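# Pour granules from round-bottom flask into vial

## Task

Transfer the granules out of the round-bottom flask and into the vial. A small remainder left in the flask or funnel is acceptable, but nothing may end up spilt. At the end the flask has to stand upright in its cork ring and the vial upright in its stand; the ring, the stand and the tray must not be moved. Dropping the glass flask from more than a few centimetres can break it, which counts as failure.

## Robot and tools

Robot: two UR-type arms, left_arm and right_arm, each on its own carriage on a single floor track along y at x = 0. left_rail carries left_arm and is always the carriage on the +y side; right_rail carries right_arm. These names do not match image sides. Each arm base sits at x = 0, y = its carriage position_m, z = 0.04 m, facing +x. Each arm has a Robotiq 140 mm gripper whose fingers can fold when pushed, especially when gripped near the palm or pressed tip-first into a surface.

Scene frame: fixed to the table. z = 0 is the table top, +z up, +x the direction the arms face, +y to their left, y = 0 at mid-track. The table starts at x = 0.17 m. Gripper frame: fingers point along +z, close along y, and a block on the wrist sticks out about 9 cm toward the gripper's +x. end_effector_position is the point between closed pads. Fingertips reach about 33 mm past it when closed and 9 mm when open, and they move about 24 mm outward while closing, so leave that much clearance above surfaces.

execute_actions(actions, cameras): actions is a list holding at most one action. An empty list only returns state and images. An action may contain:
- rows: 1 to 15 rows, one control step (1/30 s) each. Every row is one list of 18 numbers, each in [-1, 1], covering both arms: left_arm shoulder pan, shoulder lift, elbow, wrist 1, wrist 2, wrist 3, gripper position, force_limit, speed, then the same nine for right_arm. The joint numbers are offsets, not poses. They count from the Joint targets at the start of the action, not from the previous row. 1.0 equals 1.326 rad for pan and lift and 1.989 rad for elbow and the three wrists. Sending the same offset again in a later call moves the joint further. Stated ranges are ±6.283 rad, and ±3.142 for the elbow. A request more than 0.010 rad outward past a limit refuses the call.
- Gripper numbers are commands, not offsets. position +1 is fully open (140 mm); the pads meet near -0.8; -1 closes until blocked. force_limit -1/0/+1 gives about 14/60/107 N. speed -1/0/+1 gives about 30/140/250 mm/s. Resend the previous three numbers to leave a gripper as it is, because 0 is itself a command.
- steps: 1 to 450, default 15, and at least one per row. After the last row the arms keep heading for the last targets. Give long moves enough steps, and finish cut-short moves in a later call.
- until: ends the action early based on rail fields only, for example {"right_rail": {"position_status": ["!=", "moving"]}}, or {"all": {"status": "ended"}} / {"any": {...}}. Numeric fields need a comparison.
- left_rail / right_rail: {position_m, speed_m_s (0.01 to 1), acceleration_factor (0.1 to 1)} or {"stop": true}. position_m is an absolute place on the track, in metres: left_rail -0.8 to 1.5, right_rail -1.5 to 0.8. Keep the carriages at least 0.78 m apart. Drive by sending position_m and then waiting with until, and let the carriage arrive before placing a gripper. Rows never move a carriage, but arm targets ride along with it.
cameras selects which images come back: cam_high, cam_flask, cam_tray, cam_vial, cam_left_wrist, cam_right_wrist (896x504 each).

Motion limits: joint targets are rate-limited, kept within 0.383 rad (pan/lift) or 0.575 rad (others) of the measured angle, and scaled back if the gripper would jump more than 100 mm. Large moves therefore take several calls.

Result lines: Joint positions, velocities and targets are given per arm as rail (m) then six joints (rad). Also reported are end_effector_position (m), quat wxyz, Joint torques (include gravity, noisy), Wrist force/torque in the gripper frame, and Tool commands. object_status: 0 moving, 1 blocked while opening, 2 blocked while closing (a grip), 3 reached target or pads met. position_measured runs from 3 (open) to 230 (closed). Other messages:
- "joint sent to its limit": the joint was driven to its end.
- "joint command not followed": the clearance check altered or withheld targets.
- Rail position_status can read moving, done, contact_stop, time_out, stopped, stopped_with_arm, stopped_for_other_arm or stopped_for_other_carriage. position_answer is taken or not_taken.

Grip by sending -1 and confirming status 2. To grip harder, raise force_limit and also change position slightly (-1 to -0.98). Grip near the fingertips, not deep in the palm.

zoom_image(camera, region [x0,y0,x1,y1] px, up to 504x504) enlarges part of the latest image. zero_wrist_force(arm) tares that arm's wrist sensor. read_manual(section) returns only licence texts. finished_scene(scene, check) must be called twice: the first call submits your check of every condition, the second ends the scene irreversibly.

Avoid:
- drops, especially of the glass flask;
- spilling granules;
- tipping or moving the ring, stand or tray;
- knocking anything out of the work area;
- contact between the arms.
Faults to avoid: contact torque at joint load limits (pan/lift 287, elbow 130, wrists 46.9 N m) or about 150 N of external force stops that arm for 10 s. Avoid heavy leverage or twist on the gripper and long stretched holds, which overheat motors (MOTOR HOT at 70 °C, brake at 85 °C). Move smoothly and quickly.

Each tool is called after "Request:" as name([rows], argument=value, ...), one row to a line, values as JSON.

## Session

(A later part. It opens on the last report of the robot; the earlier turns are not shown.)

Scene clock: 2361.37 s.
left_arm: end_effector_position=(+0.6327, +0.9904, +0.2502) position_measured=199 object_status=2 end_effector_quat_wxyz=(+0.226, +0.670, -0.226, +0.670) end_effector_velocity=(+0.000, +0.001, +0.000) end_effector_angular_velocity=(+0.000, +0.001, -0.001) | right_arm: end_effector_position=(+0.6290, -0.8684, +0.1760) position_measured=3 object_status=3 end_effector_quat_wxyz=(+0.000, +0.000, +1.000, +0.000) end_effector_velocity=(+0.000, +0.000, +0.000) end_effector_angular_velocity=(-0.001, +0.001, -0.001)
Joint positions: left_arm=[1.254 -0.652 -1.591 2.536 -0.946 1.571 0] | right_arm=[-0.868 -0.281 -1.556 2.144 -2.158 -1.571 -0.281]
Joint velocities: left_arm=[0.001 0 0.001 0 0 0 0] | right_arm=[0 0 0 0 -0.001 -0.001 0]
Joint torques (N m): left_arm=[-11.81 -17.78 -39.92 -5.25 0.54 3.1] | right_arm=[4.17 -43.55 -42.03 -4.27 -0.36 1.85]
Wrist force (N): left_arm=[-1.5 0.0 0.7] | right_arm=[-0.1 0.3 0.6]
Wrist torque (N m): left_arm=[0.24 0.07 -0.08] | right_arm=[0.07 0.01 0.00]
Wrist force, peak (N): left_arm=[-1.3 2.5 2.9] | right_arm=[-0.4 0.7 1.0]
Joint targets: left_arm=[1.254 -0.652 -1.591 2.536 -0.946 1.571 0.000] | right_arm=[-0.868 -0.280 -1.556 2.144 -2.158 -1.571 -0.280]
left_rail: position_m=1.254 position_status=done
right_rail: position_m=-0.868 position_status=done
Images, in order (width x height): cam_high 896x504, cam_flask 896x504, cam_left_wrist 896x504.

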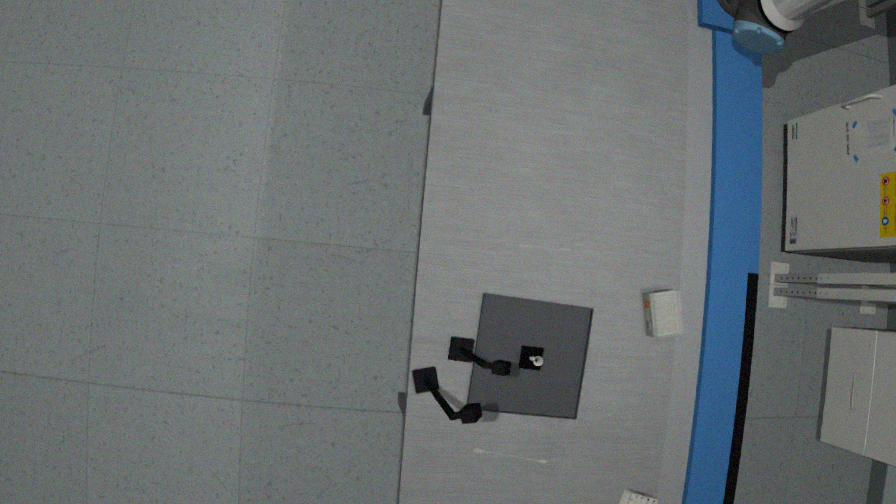

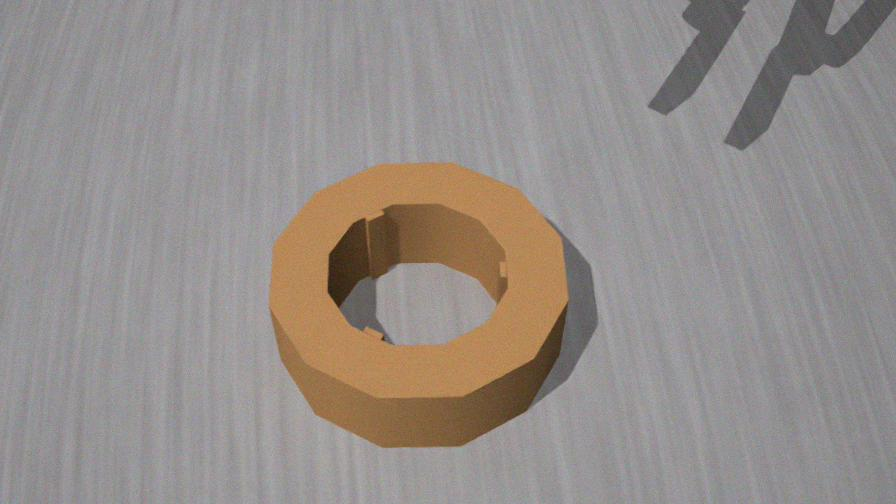

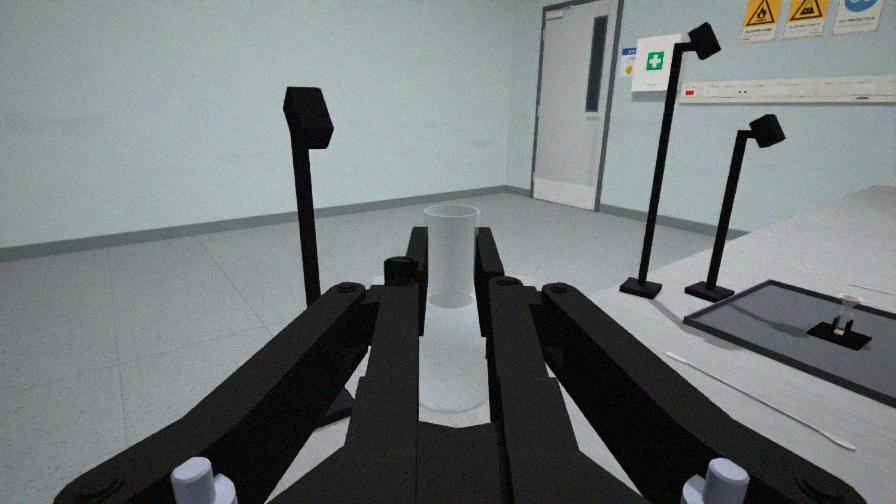

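Request:
execute_actions([
  {"rows": [[0,0.002923,0.000622,-0.00257,0,0,-1,0,-0.6,0,0,0,0,0,0,1,1,1],[0,0.011211,0.002336,-0.00981,0,0,-1,0,-0.6,0,0,0,0,0,0,1,1,1],[0,0.024204,0.004883,-0.021019,0,0,-1,0,-0.6,0,0,0,0,0,0,1,1,1],[0,0.041273,0.00798,-0.035496,0,0,-1,0,-0.6,0,0,0,0,0,0,1,1,1],[0,0.061793,0.011352,-0.052548,0,0,-1,0,-0.6,0,0,0,0,0,0,1,1,1],[0,0.085076,0.01475,-0.071468,0,0,-1,0,-0.6,0,0,0,0,0,0,1,1,1],[0,0.110376,0.01796,-0.091544,0,0,-1,0,-0.6,0,0,0,0,0,0,1,1,1],[0,0.136852,0.020828,-0.112063,0,0,-1,0,-0.6,0,0,0,0,0,0,1,1,1],[0,0.163555,0.023248,-0.132285,0,0,-1,0,-0.6,0,0,0,0,0,0,1,1,1],[0,0.189446,0.025179,-0.151476,0,0,-1,0,-0.6,0,0,0,0,0,0,1,1,1],[0,0.213394,0.026621,-0.168884,0,0,-1,0,-0.6,0,0,0,0,0,0,1,1,1],[0,0.234184,0.027624,-0.183748,0,0,-1,0,-0.6,0,0,0,0,0,0,1,1,1],[0,0.25057,0.02826,-0.195308,0,0,-1,0,-0.6,0,0,0,0,0,0,1,1,1],[0,0.261294,0.028605,-0.202802,0,0,-1,0,-0.6,0,0,0,0,0,0,1,1,1],[0,0.265127,0.028715,-0.205467,0,0,-1,0,-0.6,0,0,0,0,0,0,1,1,1]], "steps": 18},
], cameras=["cam_flask", "cam_left_wrist"])

Scene clock: 2387.83 s.
left_arm: end_effector_position=(+0.6327, +0.9905, +0.1223) position_measured=199 object_status=2 end_effector_quat_wxyz=(+0.226, +0.670, -0.226, +0.670) end_effector_velocity=(+0.000, +0.000, -0.001) end_effector_angular_velocity=(-0.001, +0.001, +0.000) | right_arm: end_effector_position=(+0.6290, -0.8684, +0.1760) position_measured=3 object_status=3 end_effector_quat_wxyz=(+0.000, +0.000, +1.000, +0.000) end_effector_velocity=(+0.000, -0.001, +0.000) end_effector_angular_velocity=(-0.001, +0.000, +0.000)
Joint positions: left_arm=[1.254 -0.652 -1.24 2.593 -1.354 1.571 0] | right_arm=[-0.868 -0.281 -1.556 2.144 -2.158 -1.571 -0.281]
Joint velocities: left_arm=[0 0 0.003 0 -0.003 0 -0.001] | right_arm=[0 -0.001 0 0 0 -0.001 -0.001]
Joint torques (N m): left_arm=[10.64 -34.95 0.07 -5.84 0.54 3.13] | right_arm=[4 -43.88 -42.64 -4.67 -0.29 1.63]
Wrist force (N): left_arm=[-2.4 -0.6 0.5] | right_arm=[-0.2 0.4 0.3]
Wrist torque (N m): left_arm=[0.04 0.25 -0.07] | right_arm=[0.10 0.03 0.01]
Wrist force, peak (N): left_arm=[-4.8 -0.5 0.6] | right_arm=[-0.1 0.5 1.1]
Joint targets: left_arm=[1.254 -0.652 -1.239 2.593 -1.354 1.571 0.000] | right_arm=[-0.868 -0.280 -1.556 2.144 -2.158 -1.571 -0.280]
left_rail: position_m=1.254 position_status=done
right_rail: position_m=-0.868 position_status=done
Images, in order (width x height): cam_flask 896x504, cam_left_wrist 896x504.

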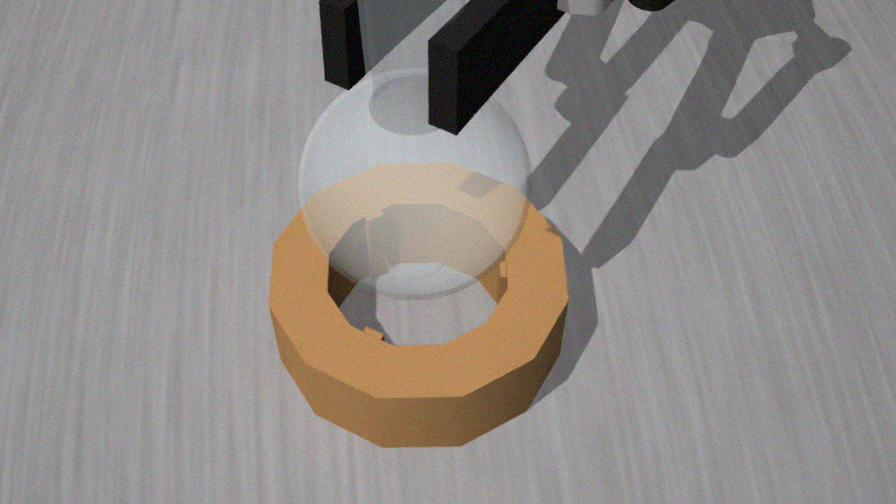

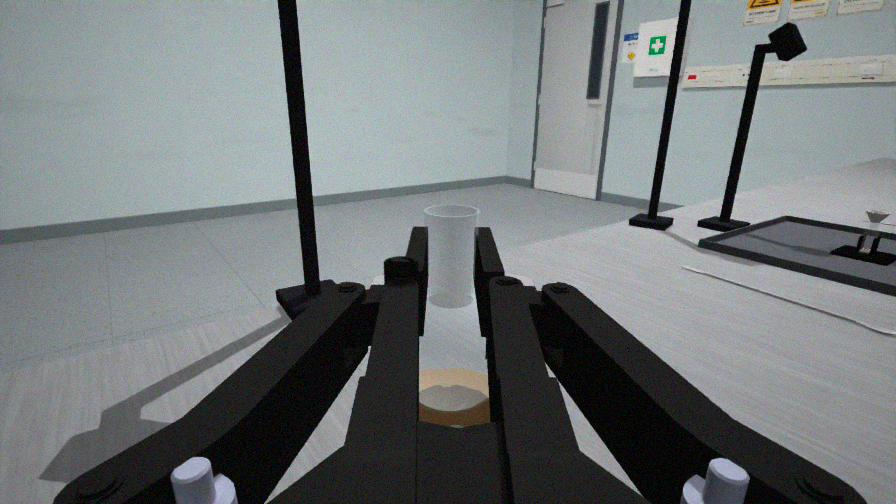

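Request:
zero_wrist_force(arm="left_arm")

Request:
execute_actions([
  {"rows": [[0,0.000504,0.000007,-0.000342,0,0,-1,0,-0.6,0,0,0,0,0,0,1,1,1],[0,0.001922,0.000025,-0.001306,0,0,-1,0,-0.6,0,0,0,0,0,0,1,1,1],[0,0.004113,0.000053,-0.002796,0,0,-1,0,-0.6,0,0,0,0,0,0,1,1,1],[0,0.006937,0.00009,-0.004715,0,0,-1,0,-0.6,0,0,0,0,0,0,1,1,1],[0,0.010254,0.000133,-0.006969,0,0,-1,0,-0.6,0,0,0,0,0,0,1,1,1],[0,0.013922,0.000181,-0.009462,0,0,-1,0,-0.6,0,0,0,0,0,0,1,1,1],[0,0.017801,0.000231,-0.012098,0,0,-1,0,-0.6,0,0,0,0,0,0,1,1,1],[0,0.02175,0.000282,-0.014782,0,0,-1,0,-0.6,0,0,0,0,0,0,1,1,1],[0,0.025629,0.000332,-0.017418,0,0,-1,0,-0.6,0,0,0,0,0,0,1,1,1],[0,0.029297,0.00038,-0.019911,0,0,-1,0,-0.6,0,0,0,0,0,0,1,1,1],[0,0.032614,0.000423,-0.022165,0,0,-1,0,-0.6,0,0,0,0,0,0,1,1,1],[0,0.035438,0.00046,-0.024084,0,0,-1,0,-0.6,0,0,0,0,0,0,1,1,1],[0,0.037629,0.000488,-0.025574,0,0,-1,0,-0.6,0,0,0,0,0,0,1,1,1],[0,0.039047,0.000506,-0.026538,0,0,-1,0,-0.6,0,0,0,0,0,0,1,1,1],[0,0.039551,0.000513,-0.02688,0,0,-1,0,-0.6,0,0,0,0,0,0,1,1,1]], "steps": 18},
], cameras=["cam_flask", "cam_left_wrist"])

Wrist force sensor zeroed.

Scene clock: 2408.30 s.
left_arm: end_effector_position=(+0.6328, +0.9905, +0.1053) position_measured=199 object_status=2 end_effector_quat_wxyz=(+0.226, +0.670, -0.226, +0.670) end_effector_velocity=(+0.000, +0.000, -0.001) end_effector_angular_velocity=(+0.000, +0.001, +0.000) | right_arm: end_effector_position=(+0.6290, -0.8684, +0.1760) position_measured=3 object_status=3 end_effector_quat_wxyz=(+0.000, +0.000, +1.000, +0.000) end_effector_velocity=(+0.000, +0.000, +0.001) end_effector_angular_velocity=(-0.001, -0.003, -0.001)
Joint positions: left_arm=[1.254 -0.652 -1.187 2.594 -1.407 1.571 0] | right_arm=[-0.868 -0.281 -1.556 2.144 -2.158 -1.571 -0.28]
Joint velocities: left_arm=[0 0 0.003 0 -0.002 0 0] | right_arm=[0 0 -0.003 0.001 -0.001 0 0]
Joint torques (N m): left_arm=[8.67 -35.37 1.66 -5.8 0.82 3.22] | right_arm=[6.33 -45.71 -41.79 -4.94 -0.3 1.79]
Wrist force (N, zeroed by zero_wrist_force on left_arm): left_arm=[0.1 -0.1 0.4] | right_arm=[0.0 0.5 0.4]
Wrist torque (N m, zeroed by zero_wrist_force on left_arm): left_arm=[-0.01 -0.06 0.01] | right_arm=[0.11 -0.01 0.00]
Wrist force, peak (N, zeroed by zero_wrist_force on left_arm): left_arm=[1.1 0.1 0.1] | right_arm=[-0.1 0.5 1.1]
Joint targets: left_arm=[1.254 -0.652 -1.187 2.594 -1.408 1.571 0.000] | right_arm=[-0.868 -0.280 -1.556 2.144 -2.158 -1.571 -0.280]
left_rail: position_m=1.254 position_status=done
right_rail: position_m=-0.868 position_status=done
Images, in order (width x height): cam_flask 896x504, cam_left_wrist 896x504.

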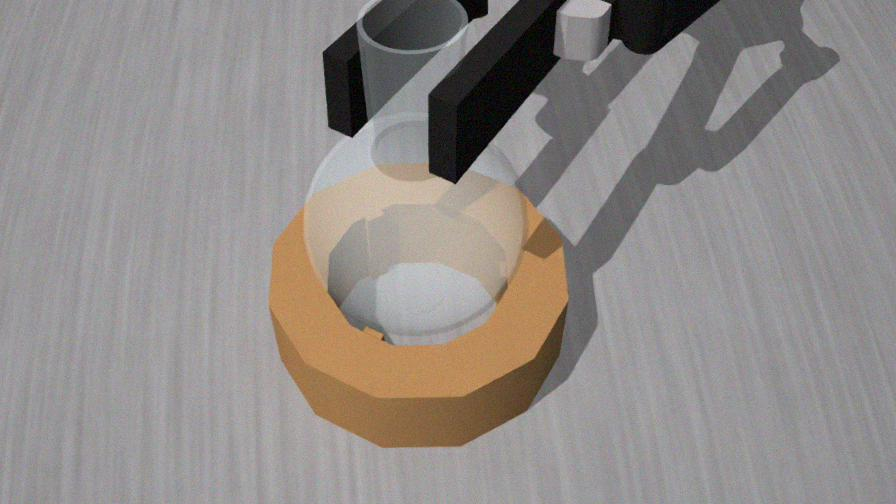

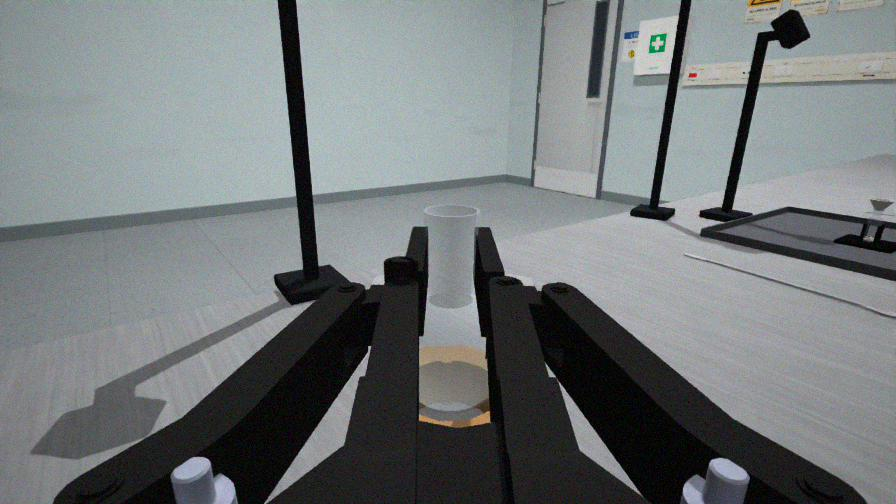

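Request:
execute_actions([
  {"rows": [[0,0.000071,0.000001,-0.000048,0,0,-1,0,-0.6,0,0,0,0,0,0,1,1,1],[0,0.000271,0.000003,-0.000184,0,0,-1,0,-0.6,0,0,0,0,0,0,1,1,1],[0,0.000581,0.000007,-0.000394,0,0,-1,0,-0.6,0,0,0,0,0,0,1,1,1],[0,0.000979,0.000013,-0.000665,0,0,-1,0,-0.6,0,0,0,0,0,0,1,1,1],[0,0.001448,0.000019,-0.000982,0,0,-1,0,-0.6,0,0,0,0,0,0,1,1,1],[0,0.001966,0.000025,-0.001334,0,0,-1,0,-0.6,0,0,0,0,0,0,1,1,1],[0,0.002513,0.000032,-0.001705,0,0,-1,0,-0.6,0,0,0,0,0,0,1,1,1],[0,0.003071,0.00004,-0.002084,0,0,-1,0,-0.6,0,0,0,0,0,0,1,1,1],[0,0.003618,0.000047,-0.002455,0,0,-1,0,-0.6,0,0,0,0,0,0,1,1,1],[0,0.004136,0.000053,-0.002807,0,0,-1,0,-0.6,0,0,0,0,0,0,1,1,1],[0,0.004605,0.000059,-0.003124,0,0,-1,0,-0.6,0,0,0,0,0,0,1,1,1],[0,0.005003,0.000065,-0.003395,0,0,-1,0,-0.6,0,0,0,0,0,0,1,1,1],[0,0.005313,0.000069,-0.003605,0,0,-1,0,-0.6,0,0,0,0,0,0,1,1,1],[0,0.005513,0.000071,-0.003741,0,0,-1,0,-0.6,0,0,0,0,0,0,1,1,1],[0,0.005584,0.000072,-0.003789,0,0,-1,0,-0.6,0,0,0,0,0,0,1,1,1]], "steps": 18},
], cameras=["cam_flask"])

Scene clock: 2424.97 s.
left_arm: end_effector_position=(+0.6327, +0.9905, +0.1028) position_measured=199 object_status=2 end_effector_quat_wxyz=(+0.226, +0.670, -0.226, +0.670) end_effector_velocity=(+0.000, +0.001, +0.000) end_effector_angular_velocity=(-0.001, +0.000, +0.001) | right_arm: end_effector_position=(+0.6290, -0.8684, +0.1760) position_measured=3 object_status=3 end_effector_quat_wxyz=(+0.000, +0.000, +1.000, +0.000) end_effector_velocity=(-0.001, -0.001, -0.001) end_effector_angular_velocity=(-0.002, +0.002, +0.000)
Joint positions: left_arm=[1.254 -0.652 -1.18 2.595 -1.415 1.571 0] | right_arm=[-0.868 -0.281 -1.556 2.144 -2.158 -1.571 -0.281]
Joint velocities: left_arm=[0 0.001 0.001 0 -0.002 0 -0.001] | right_arm=[0 0 0 0.001 0 -0.002 0]
Joint torques (N m): left_arm=[9.7 -32.41 2.63 -5.6 0.6 3.04] | right_arm=[7.29 -45.62 -42.66 -4.91 -0.47 2.1]
Wrist force (N, zeroed by zero_wrist_force on left_arm): left_arm=[0.5 -0.3 0.1] | right_arm=[-0.1 0.2 0.7]
Wrist torque (N m, zeroed by zero_wrist_force on left_arm): left_arm=[-0.05 -0.10 0.01] | right_arm=[0.05 0.00 0.00]
Wrist force, peak (N, zeroed by zero_wrist_force on left_arm): left_arm=[0.8 -0.2 0.4] | right_arm=[-0.2 0.3 1.2]
Joint targets: left_arm=[1.254 -0.652 -1.180 2.595 -1.415 1.571 0.000] | right_arm=[-0.868 -0.280 -1.556 2.144 -2.158 -1.571 -0.280]
left_rail: position_m=1.254 position_status=done
right_rail: position_m=-0.868 position_status=done
Images, in order (width x height): cam_flask 896x504.

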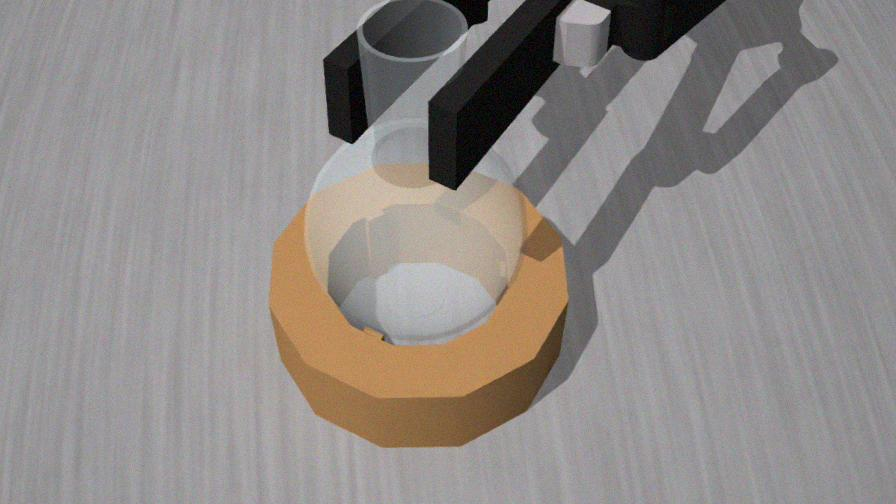

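Request:
execute_actions([
  {"rows": [[0,0.00006,0.000001,-0.000041,0,0,-1,0,-0.6,0,0,0,0,0,0,1,1,1],[0,0.000218,0.000003,-0.000148,0,0,-1,0,-0.6,0,0,0,0,0,0,1,1,1],[0,0.000442,0.000006,-0.0003,0,0,-1,0,-0.6,0,0,0,0,0,0,1,1,1],[0,0.000698,0.000009,-0.000474,0,0,-1,0,-0.6,0,0,0,0,0,0,1,1,1],[0,0.000954,0.000012,-0.000647,0,0,-1,0,-0.6,0,0,0,0,0,0,1,1,1],[0,0.001178,0.000015,-0.000799,0,0,-1,0,-0.6,0,0,0,0,0,0,1,1,1],[0,0.001336,0.000017,-0.000906,0,0,-1,0,-0.6,0,0,0,0,0,0,1,1,1],[0,0.001396,0.000018,-0.000947,0,0,-1,0,-0.6,0,0,0,0,0,0,1,1,1]], "steps": 15},
], cameras=["cam_flask"])

Scene clock: 2433.27 s.
left_arm: end_effector_position=(+0.6327, +0.9905, +0.1022) position_measured=199 object_status=2 end_effector_quat_wxyz=(+0.226, +0.670, -0.226, +0.670) end_effector_velocity=(+0.000, +0.000, +0.000) end_effector_angular_velocity=(-0.001, +0.001, +0.000) | right_arm: end_effector_position=(+0.6290, -0.8684, +0.1760) position_measured=3 object_status=3 end_effector_quat_wxyz=(+0.000, +0.000, +1.000, +0.000) end_effector_velocity=(+0.000, -0.001, +0.001) end_effector_angular_velocity=(-0.001, -0.002, -0.002)
Joint positions: left_arm=[1.254 -0.652 -1.178 2.595 -1.417 1.571 0] | right_arm=[-0.868 -0.281 -1.556 2.144 -2.158 -1.571 -0.281]
Joint velocities: left_arm=[0 0 0 0 -0.001 0 -0.001] | right_arm=[0 -0.002 -0.002 0 -0.001 -0.001 0]
Joint torques (N m): left_arm=[8.89 -33.66 0.1 -4.81 0.63 3.21] | right_arm=[6.85 -45.54 -41.99 -4.71 -0.16 1.8]
Wrist force (N, zeroed by zero_wrist_force on left_arm): left_arm=[2.7 -0.4 -0.2] | right_arm=[0.1 0.4 0.6]
Wrist torque (N m, zeroed by zero_wrist_force on left_arm): left_arm=[-0.08 -0.09 0.01] | right_arm=[0.08 -0.02 0.00]
Wrist force, peak (N, zeroed by zero_wrist_force on left_arm): left_arm=[2.7 -0.4 -0.2] | right_arm=[0.1 0.5 1.1]
Joint targets: left_arm=[1.254 -0.652 -1.178 2.595 -1.417 1.571 0.000] | right_arm=[-0.868 -0.280 -1.556 2.144 -2.158 -1.571 -0.280]
left_rail: position_m=1.254 position_status=done
right_rail: position_m=-0.868 position_status=done
Images, in order (width x height): cam_flask 896x504.

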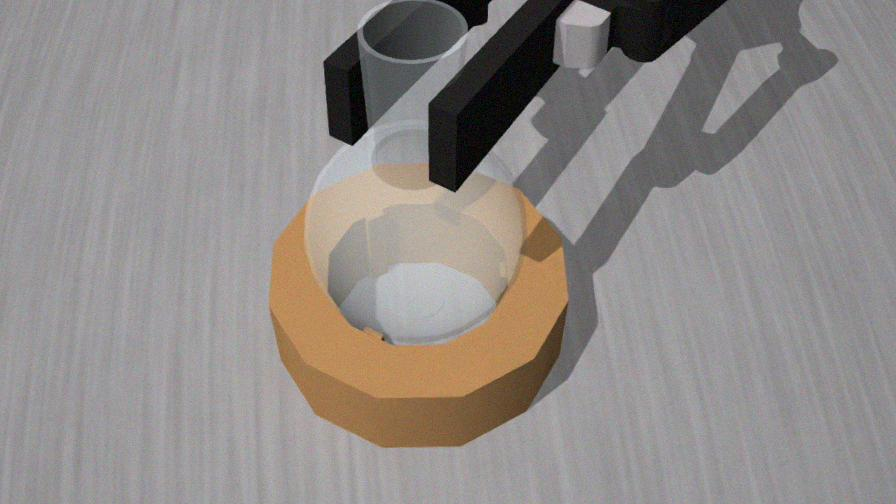

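The flask is seated with light contact. Opening the gripper gently now.

Request:
execute_actions([
  {"rows": [[0,0,0,0,0,0,0.1,0,-0.9,0,0,0,0,0,0,1,1,1]], "steps": 50},
], cameras=["cam_flask", "cam_left_wrist"])

Scene clock: 2449.60 s.
left_arm: end_effector_position=(+0.6327, +0.9905, +0.1021) position_measured=117 object_status=3 end_effector_quat_wxyz=(+0.226, +0.670, -0.226, +0.670) end_effector_velocity=(+0.000, +0.000, +0.000) end_effector_angular_velocity=(+0.000, +0.000, +0.000) | right_arm: end_effector_position=(+0.6290, -0.8684, +0.1760) position_measured=3 object_status=3 end_effector_quat_wxyz=(+0.000, +0.000, +1.000, +0.000) end_effector_velocity=(-0.001, +0.001, +0.000) end_effector_angular_velocity=(+0.001, +0.001, +0.002)
Joint positions: left_arm=[1.254 -0.652 -1.178 2.595 -1.417 1.571 0] | right_arm=[-0.868 -0.281 -1.556 2.144 -2.158 -1.571 -0.281]
Joint velocities: left_arm=[0 0.001 0 0.001 0 0.001 0] | right_arm=[0 0.001 0 0 0.002 0.001 0]
Joint torques (N m): left_arm=[9.48 -38.13 -0.76 -2.84 0.74 3.09] | right_arm=[8.29 -44.85 -43.29 -4.32 0.03 1.94]
Wrist force (N, zeroed by zero_wrist_force on left_arm): left_arm=[0.9 -0.4 0.1] | right_arm=[0.1 0.6 0.8]
Wrist torque (N m, zeroed by zero_wrist_force on left_arm): left_arm=[-0.06 -0.10 0.01] | right_arm=[0.14 -0.04 0.00]
Wrist force, peak (N, zeroed by zero_wrist_force on left_arm): left_arm=[2.9 -0.2 -0.3] | right_arm=[0.1 0.8 0.9]
Joint targets: left_arm=[1.254 -0.652 -1.178 2.595 -1.417 1.571 0.000] | right_arm=[-0.868 -0.280 -1.556 2.144 -2.158 -1.571 -0.280]
left_rail: position_m=1.254 position_status=done
right_rail: position_m=-0.868 position_status=done
Images, in order (width x height): cam_flask 896x504, cam_left_wrist 896x504.

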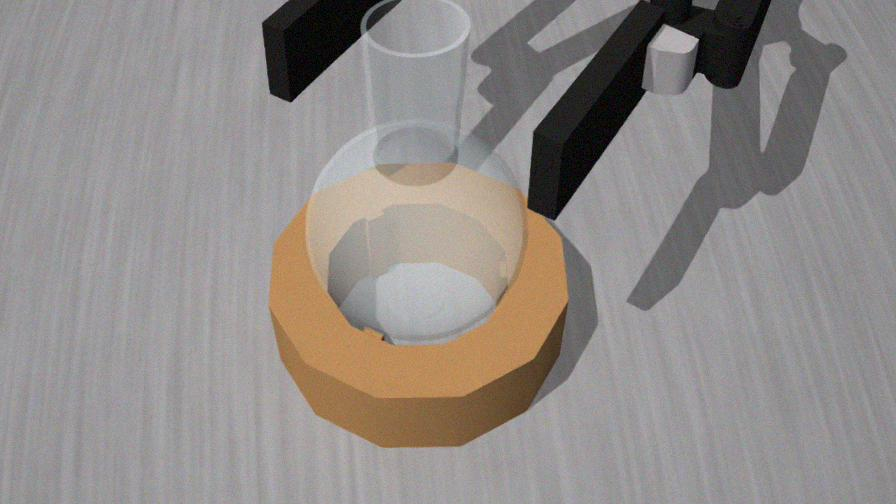

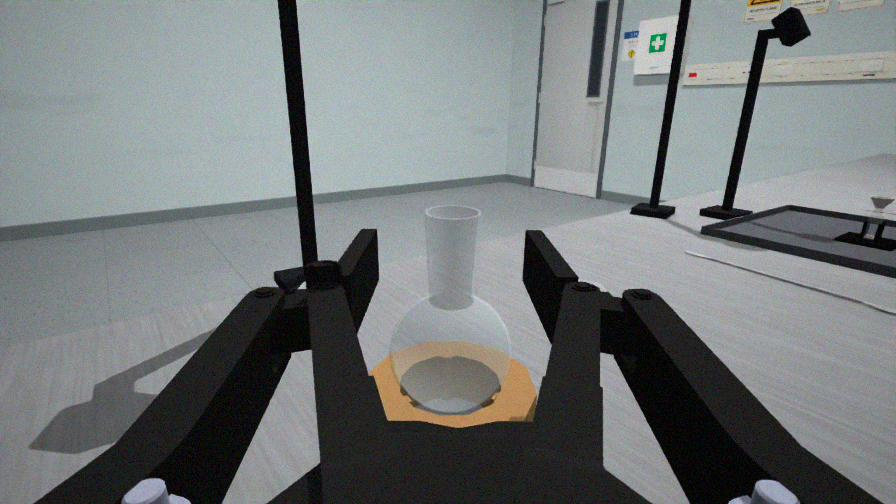

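Request:
execute_actions([
  {"rows": [[0,-0.004595,-0.000034,0.003098,0,0,0.1,0,-0.9,0,0,0,0,0,0,1,1,1],[0,-0.017443,-0.000177,0.011806,0,0,0.1,0,-0.9,0,0,0,0,0,0,1,1,1],[0,-0.037055,-0.000537,0.025241,0,0,0.1,0,-0.9,0,0,0,0,0,0,1,1,1],[0,-0.06189,-0.001246,0.042505,0,0,0.1,0,-0.9,0,0,0,0,0,0,1,1,1],[0,-0.09043,-0.002433,0.062719,0,0,0.1,0,-0.9,0,0,0,0,0,0,1,1,1],[0,-0.121201,-0.00419,0.084991,0,0,0.1,0,-0.9,0,0,0,0,0,0,1,1,1],[0,-0.152835,-0.006558,0.108448,0,0,0.1,0,-0.9,0,0,0,0,0,0,1,1,1],[0,-0.184092,-0.009506,0.132234,0,0,0.1,0,-0.9,0,0,0,0,0,0,1,1,1],[0,-0.21385,-0.012929,0.155496,0,0,0.1,0,-0.9,0,0,0,0,0,0,1,1,1],[0,-0.241137,-0.016648,0.177405,0,0,0.1,0,-0.9,0,0,0,0,0,0,1,1,1],[0,-0.265095,-0.020413,0.197143,0,0,0.1,0,-0.9,0,0,0,0,0,0,1,1,1],[0,-0.284957,-0.02392,0.213891,0,0,0.1,0,-0.9,0,0,0,0,0,0,1,1,1],[0,-0.300029,-0.026833,0.226852,0,0,0.1,0,-0.9,0,0,0,0,0,0,1,1,1],[0,-0.309627,-0.028807,0.235224,0,0,0.1,0,-0.9,0,0,0,0,0,0,1,1,1],[0,-0.313007,-0.029525,0.238196,0,0,0.1,0,-0.9,0,0,0,0,0,0,1,1,1]], "steps": 20},
], cameras=["cam_flask", "cam_vial", "cam_tray", "cam_left_wrist", "cam_high"])

Scene clock: 2485.70 s.
left_arm: end_effector_position=(+0.6327, +0.9905, +0.2507) position_measured=117 object_status=3 end_effector_quat_wxyz=(+0.226, +0.670, -0.226, +0.670) end_effector_velocity=(+0.000, +0.000, +0.002) end_effector_angular_velocity=(-0.001, +0.000, +0.000) | right_arm: end_effector_position=(+0.6290, -0.8684, +0.1760) position_measured=3 object_status=3 end_effector_quat_wxyz=(+0.000, +0.000, +1.000, +0.000) end_effector_velocity=(+0.001, +0.001, +0.002) end_effector_angular_velocity=(+0.000, -0.004, +0.002)
Joint positions: left_arm=[1.254 -0.652 -1.592 2.536 -0.944 1.571 0] | right_arm=[-0.868 -0.281 -1.556 2.144 -2.158 -1.571 -0.281]
Joint velocities: left_arm=[0 0 -0.003 -0.001 0.003 0 0] | right_arm=[0 0.002 -0.002 -0.001 -0.001 0.001 0]
Joint torques (N m): left_arm=[10.22 -42.17 -41.35 -1.06 0.85 2.85] | right_arm=[7.9 -45.3 -42.21 -4.77 -0.24 2.29]
Wrist force (N, zeroed by zero_wrist_force on left_arm): left_arm=[1.4 0.4 0.1] | right_arm=[-0.2 0.5 0.7]
Wrist torque (N m, zeroed by zero_wrist_force on left_arm): left_arm=[0.15 -0.19 0.00] | right_arm=[0.12 0.03 0.00]
Wrist force, peak (N, zeroed by zero_wrist_force on left_arm): left_arm=[4.0 0.1 0.4] | right_arm=[-0.2 0.8 1.0]
Joint targets: left_arm=[1.254 -0.652 -1.593 2.536 -0.944 1.571 0.000] | right_arm=[-0.868 -0.280 -1.556 2.144 -2.158 -1.571 -0.280]
left_rail: position_m=1.254 position_status=done
right_rail: position_m=-0.868 position_status=done
Images, in order (width x height): cam_high 896x504, cam_flask 896x504, cam_tray 896x504, cam_vial 896x504, cam_left_wrist 896x504.

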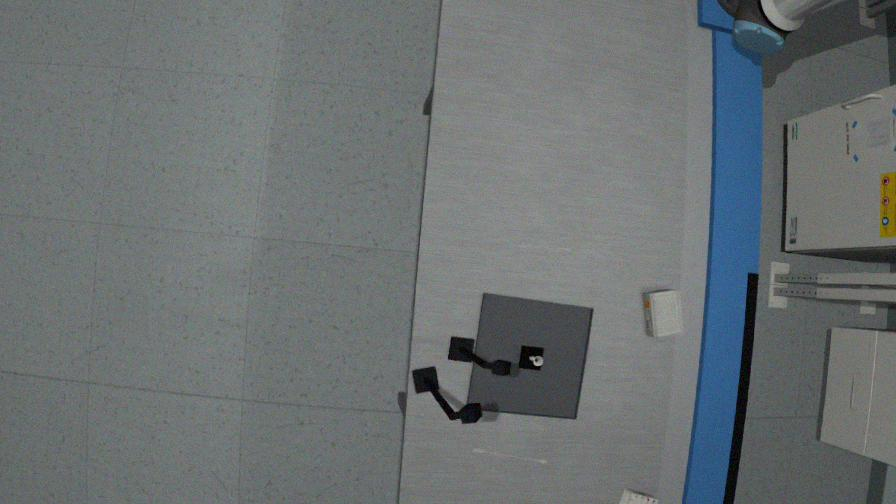

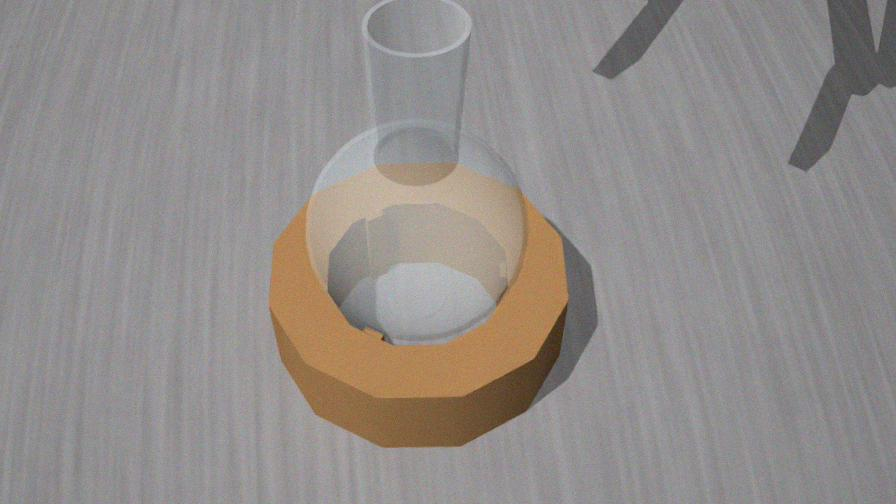

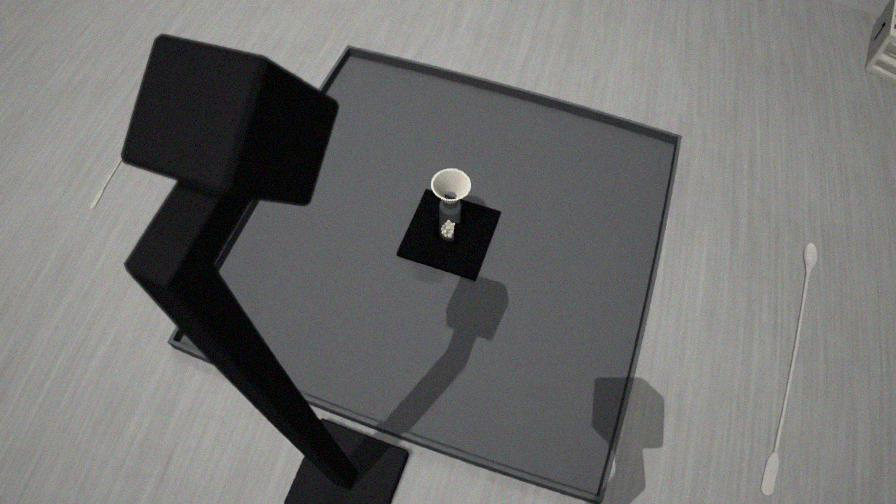

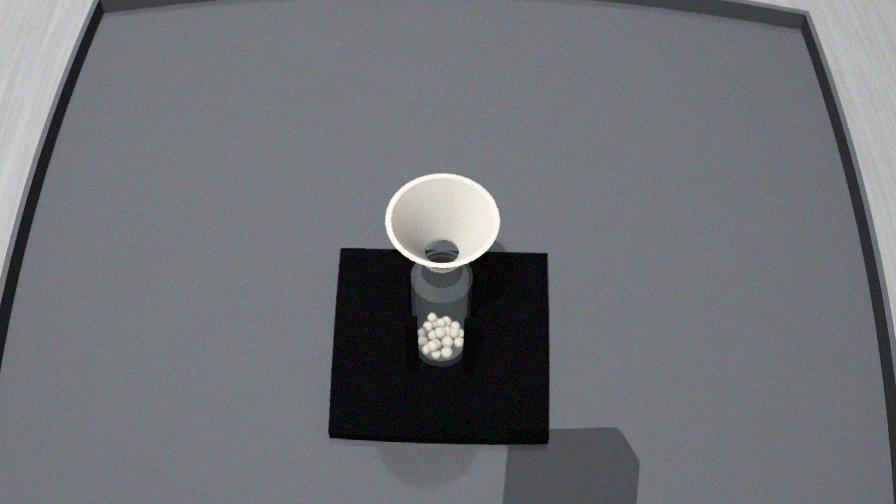

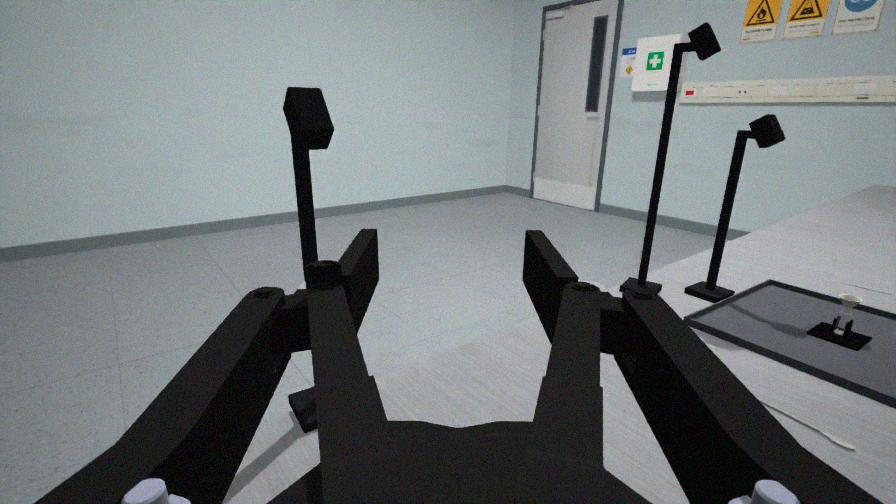

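Request:
zoom_image(camera="cam_flask", region=[230, 0, 630, 460])

Request:
zoom_image(camera="cam_vial", region=[310, 150, 580, 460])

Request:
zoom_image(camera="cam_tray", region=[330, 120, 600, 330])

Scaled by 1.096 from the camera's 896x504 image, which has a finer 1280x720 frame.

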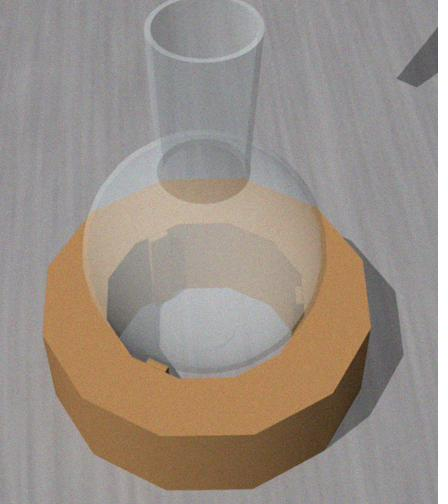

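Scaled by 1.626 from the camera's 896x504 image, which has a finer 1280x720 frame.

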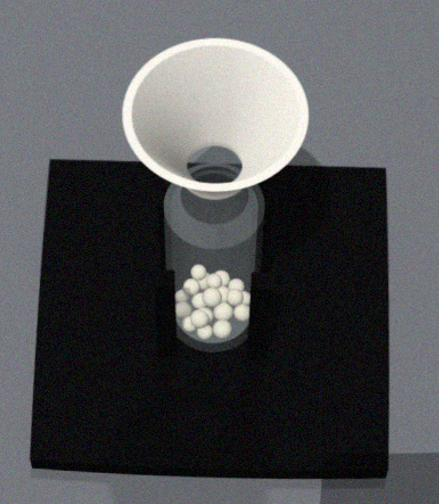

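Scaled by 1.867 from the camera's 896x504 image, which has a finer 1280x720 frame.

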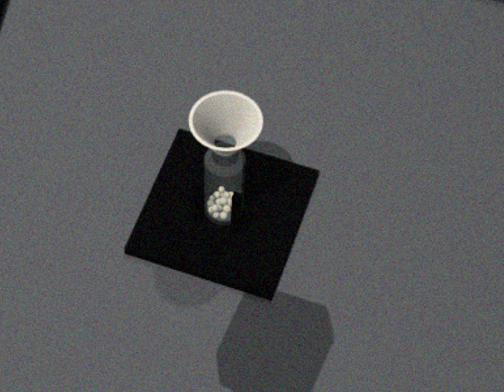

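Request:
zoom_image(camera="cam_high", region=[400, 270, 700, 504])

Request:
zoom_image(camera="cam_tray", region=[130, 30, 630, 504])

Scaled by 1.680 from the camera's 896x504 image, which has a finer 1280x720 frame.

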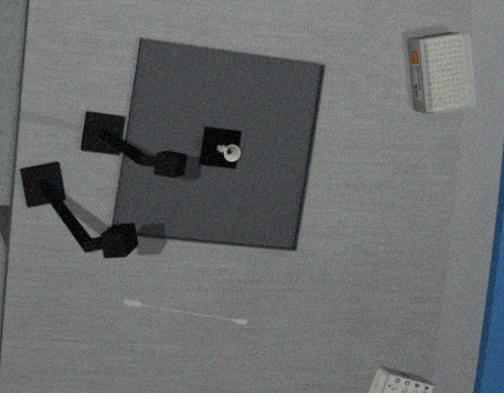

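Scaled by 1.008 from the camera's 896x504 image, which has a finer 1280x720 frame.

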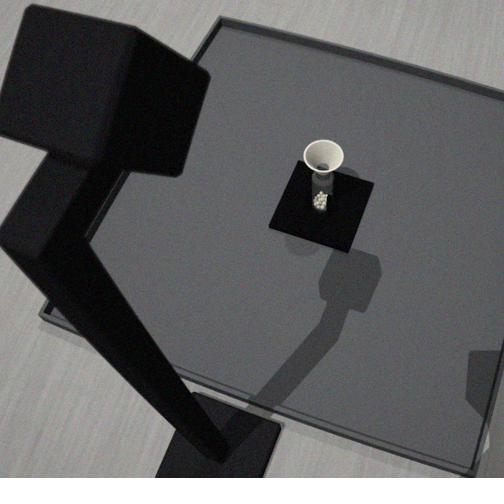

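Request:
finished_scene(scene=1, check="Granules: cam_vial and cam_tray (latest pictures, zoomed) show the pile of about 22-24 white granules lying on the bottom of the vial below the funnel; the funnel bowl and its outlet show none. The flask in cam_flask is clear: no granules in neck or sphere. Not visible: a granule directly behind the stand posts or behind the funnel/vial, or one hidden below cam_vial's own body; none was seen leaving the stream while pouring, and tray, stand plate and table look clean in cam_tray, cam_vial and cam_high. Flask: cam_flask shows it standing upright in the cork ring, neck vertical, sphere resting inside the hole, ring at the same image position as before; gripper open and raised 15 cm above, nothing touches it. It could be missed if it leaned slightly, but mouth ellipse and neck sit symmetric above the sphere. Vial: upright in its stand, funnel on top, stand and tray at the same pixels as before the pour (funnel centre 442.6,219.6 in cam_vial). Ring, stand and tray not touched. Right arm never moved. Nothing knocked over; swab and other items in place.")

This call ended nothing. Check each condition that your pictures could not show: look closer or test it, and mend what is not met. Then call finished_scene again.

Request:
execute_actions(actions=[], cameras=["cam_flask", "cam_vial", "cam_tray", "cam_right_wrist"])

Scene clock: 2508.63 s.
left_arm: end_effector_position=(+0.6326, +0.9905, +0.2509) position_measured=117 object_status=3 end_effector_quat_wxyz=(+0.226, +0.670, -0.226, +0.670) end_effector_velocity=(+0.000, +0.000, +0.000) end_effector_angular_velocity=(+0.000, +0.001, +0.001) | right_arm: end_effector_position=(+0.6290, -0.8684, +0.1760) position_measured=3 object_status=3 end_effector_quat_wxyz=(+0.000, +0.000, +1.000, +0.000) end_effector_velocity=(+0.002, -0.001, +0.001) end_effector_angular_velocity=(-0.002, -0.003, +0.000)
Joint positions: left_arm=[1.254 -0.652 -1.593 2.536 -0.944 1.571 0] | right_arm=[-0.868 -0.281 -1.556 2.144 -2.158 -1.571 -0.28]
Joint velocities: left_arm=[0 0 0 0.001 0 -0.001 0] | right_arm=[0 -0.001 0 -0.002 -0.002 -0.001 0]
Joint torques (N m): left_arm=[10.02 -40.85 -34.33 -2.31 0.78 3.23] | right_arm=[6.7 -45.91 -43.13 -4.8 -0.07 1.84]
Wrist force (N, zeroed by zero_wrist_force on left_arm): left_arm=[1.5 0.3 0.3] | right_arm=[-0.2 0.3 0.6]
Wrist torque (N m, zeroed by zero_wrist_force on left_arm): left_arm=[0.13 -0.21 0.00] | right_arm=[0.06 0.04 0.00]
Wrist force, peak (N, zeroed by zero_wrist_force on left_arm): left_arm=[1.8 0.6 0.2] | right_arm=[0.0 0.2 1.2]
Joint targets: left_arm=[1.254 -0.652 -1.593 2.536 -0.944 1.571 0.000] | right_arm=[-0.868 -0.280 -1.556 2.144 -2.158 -1.571 -0.280]
Tool commands: left_gripper/position=+0.1 left_gripper/force_limit=+0.0 left_gripper/speed=-0.9 right_gripper/position=+1.0 right_gripper/force_limit=+1.0 right_gripper/speed=+1.0
left_rail: position_m=1.254 position_status=done
right_rail: position_m=-0.868 position_status=done
Images, in order (width x height): cam_flask 896x504, cam_tray 896x504, cam_vial 896x504, cam_right_wrist 896x504.

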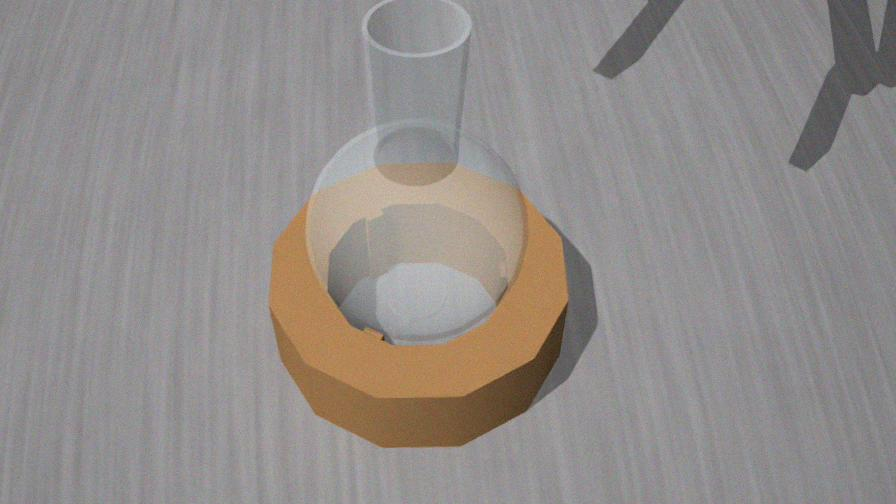

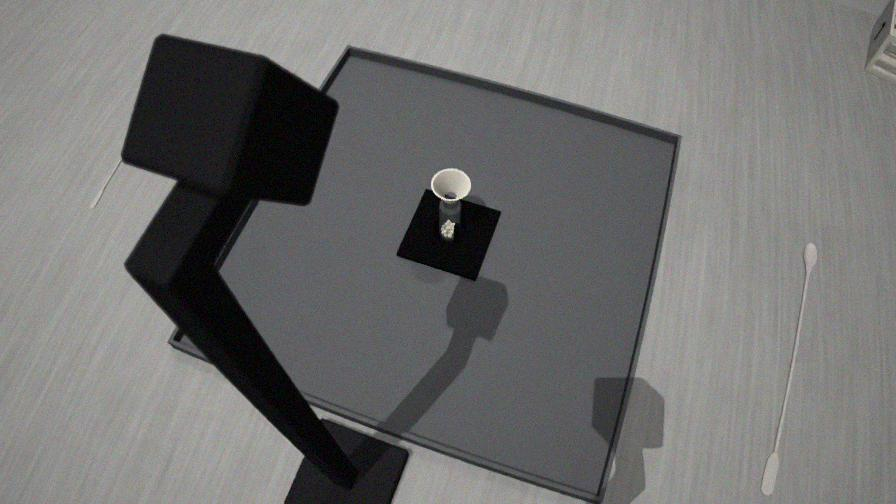

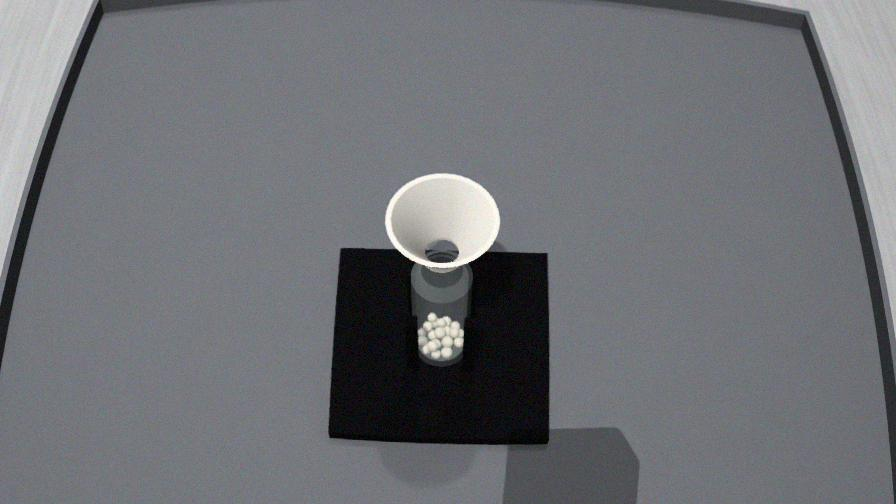

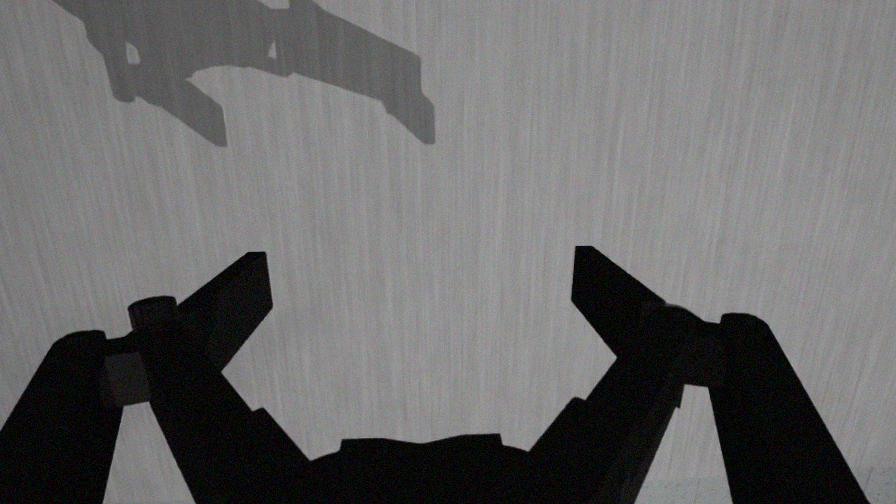

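Request:
zoom_image(camera="cam_tray", region=[540, 380, 700, 504])

Request:
zoom_image(camera="cam_tray", region=[400, 150, 520, 290])

Scaled by 3.150 from the camera's 896x504 image, which has a finer 1280x720 frame.

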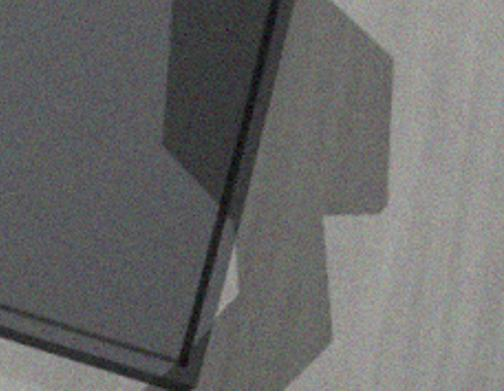

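Scaled by 3.600 from the camera's 896x504 image, which has a finer 1280x720 frame.

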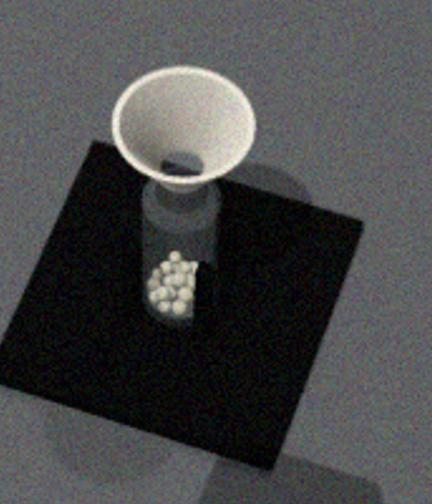

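Request:
finished_scene(scene=1, check="Looked anew at fresh cam_flask, cam_tray, cam_vial pictures: all granules are in the vial, none in the flask or the funnel, none on stand, tray or table (the bright spot by the tray corner is lit table between two shadows). The flask stands upright and free in the cork ring at rest, gripper open 15 cm above it. Vial upright in its stand with the funnel, stand, tray and ring unmoved. What the pictures cannot show: a single granule hidden directly behind the stand posts; the two cameras view from different sides and both show a clean plate.")

The scene is finished: the task was done.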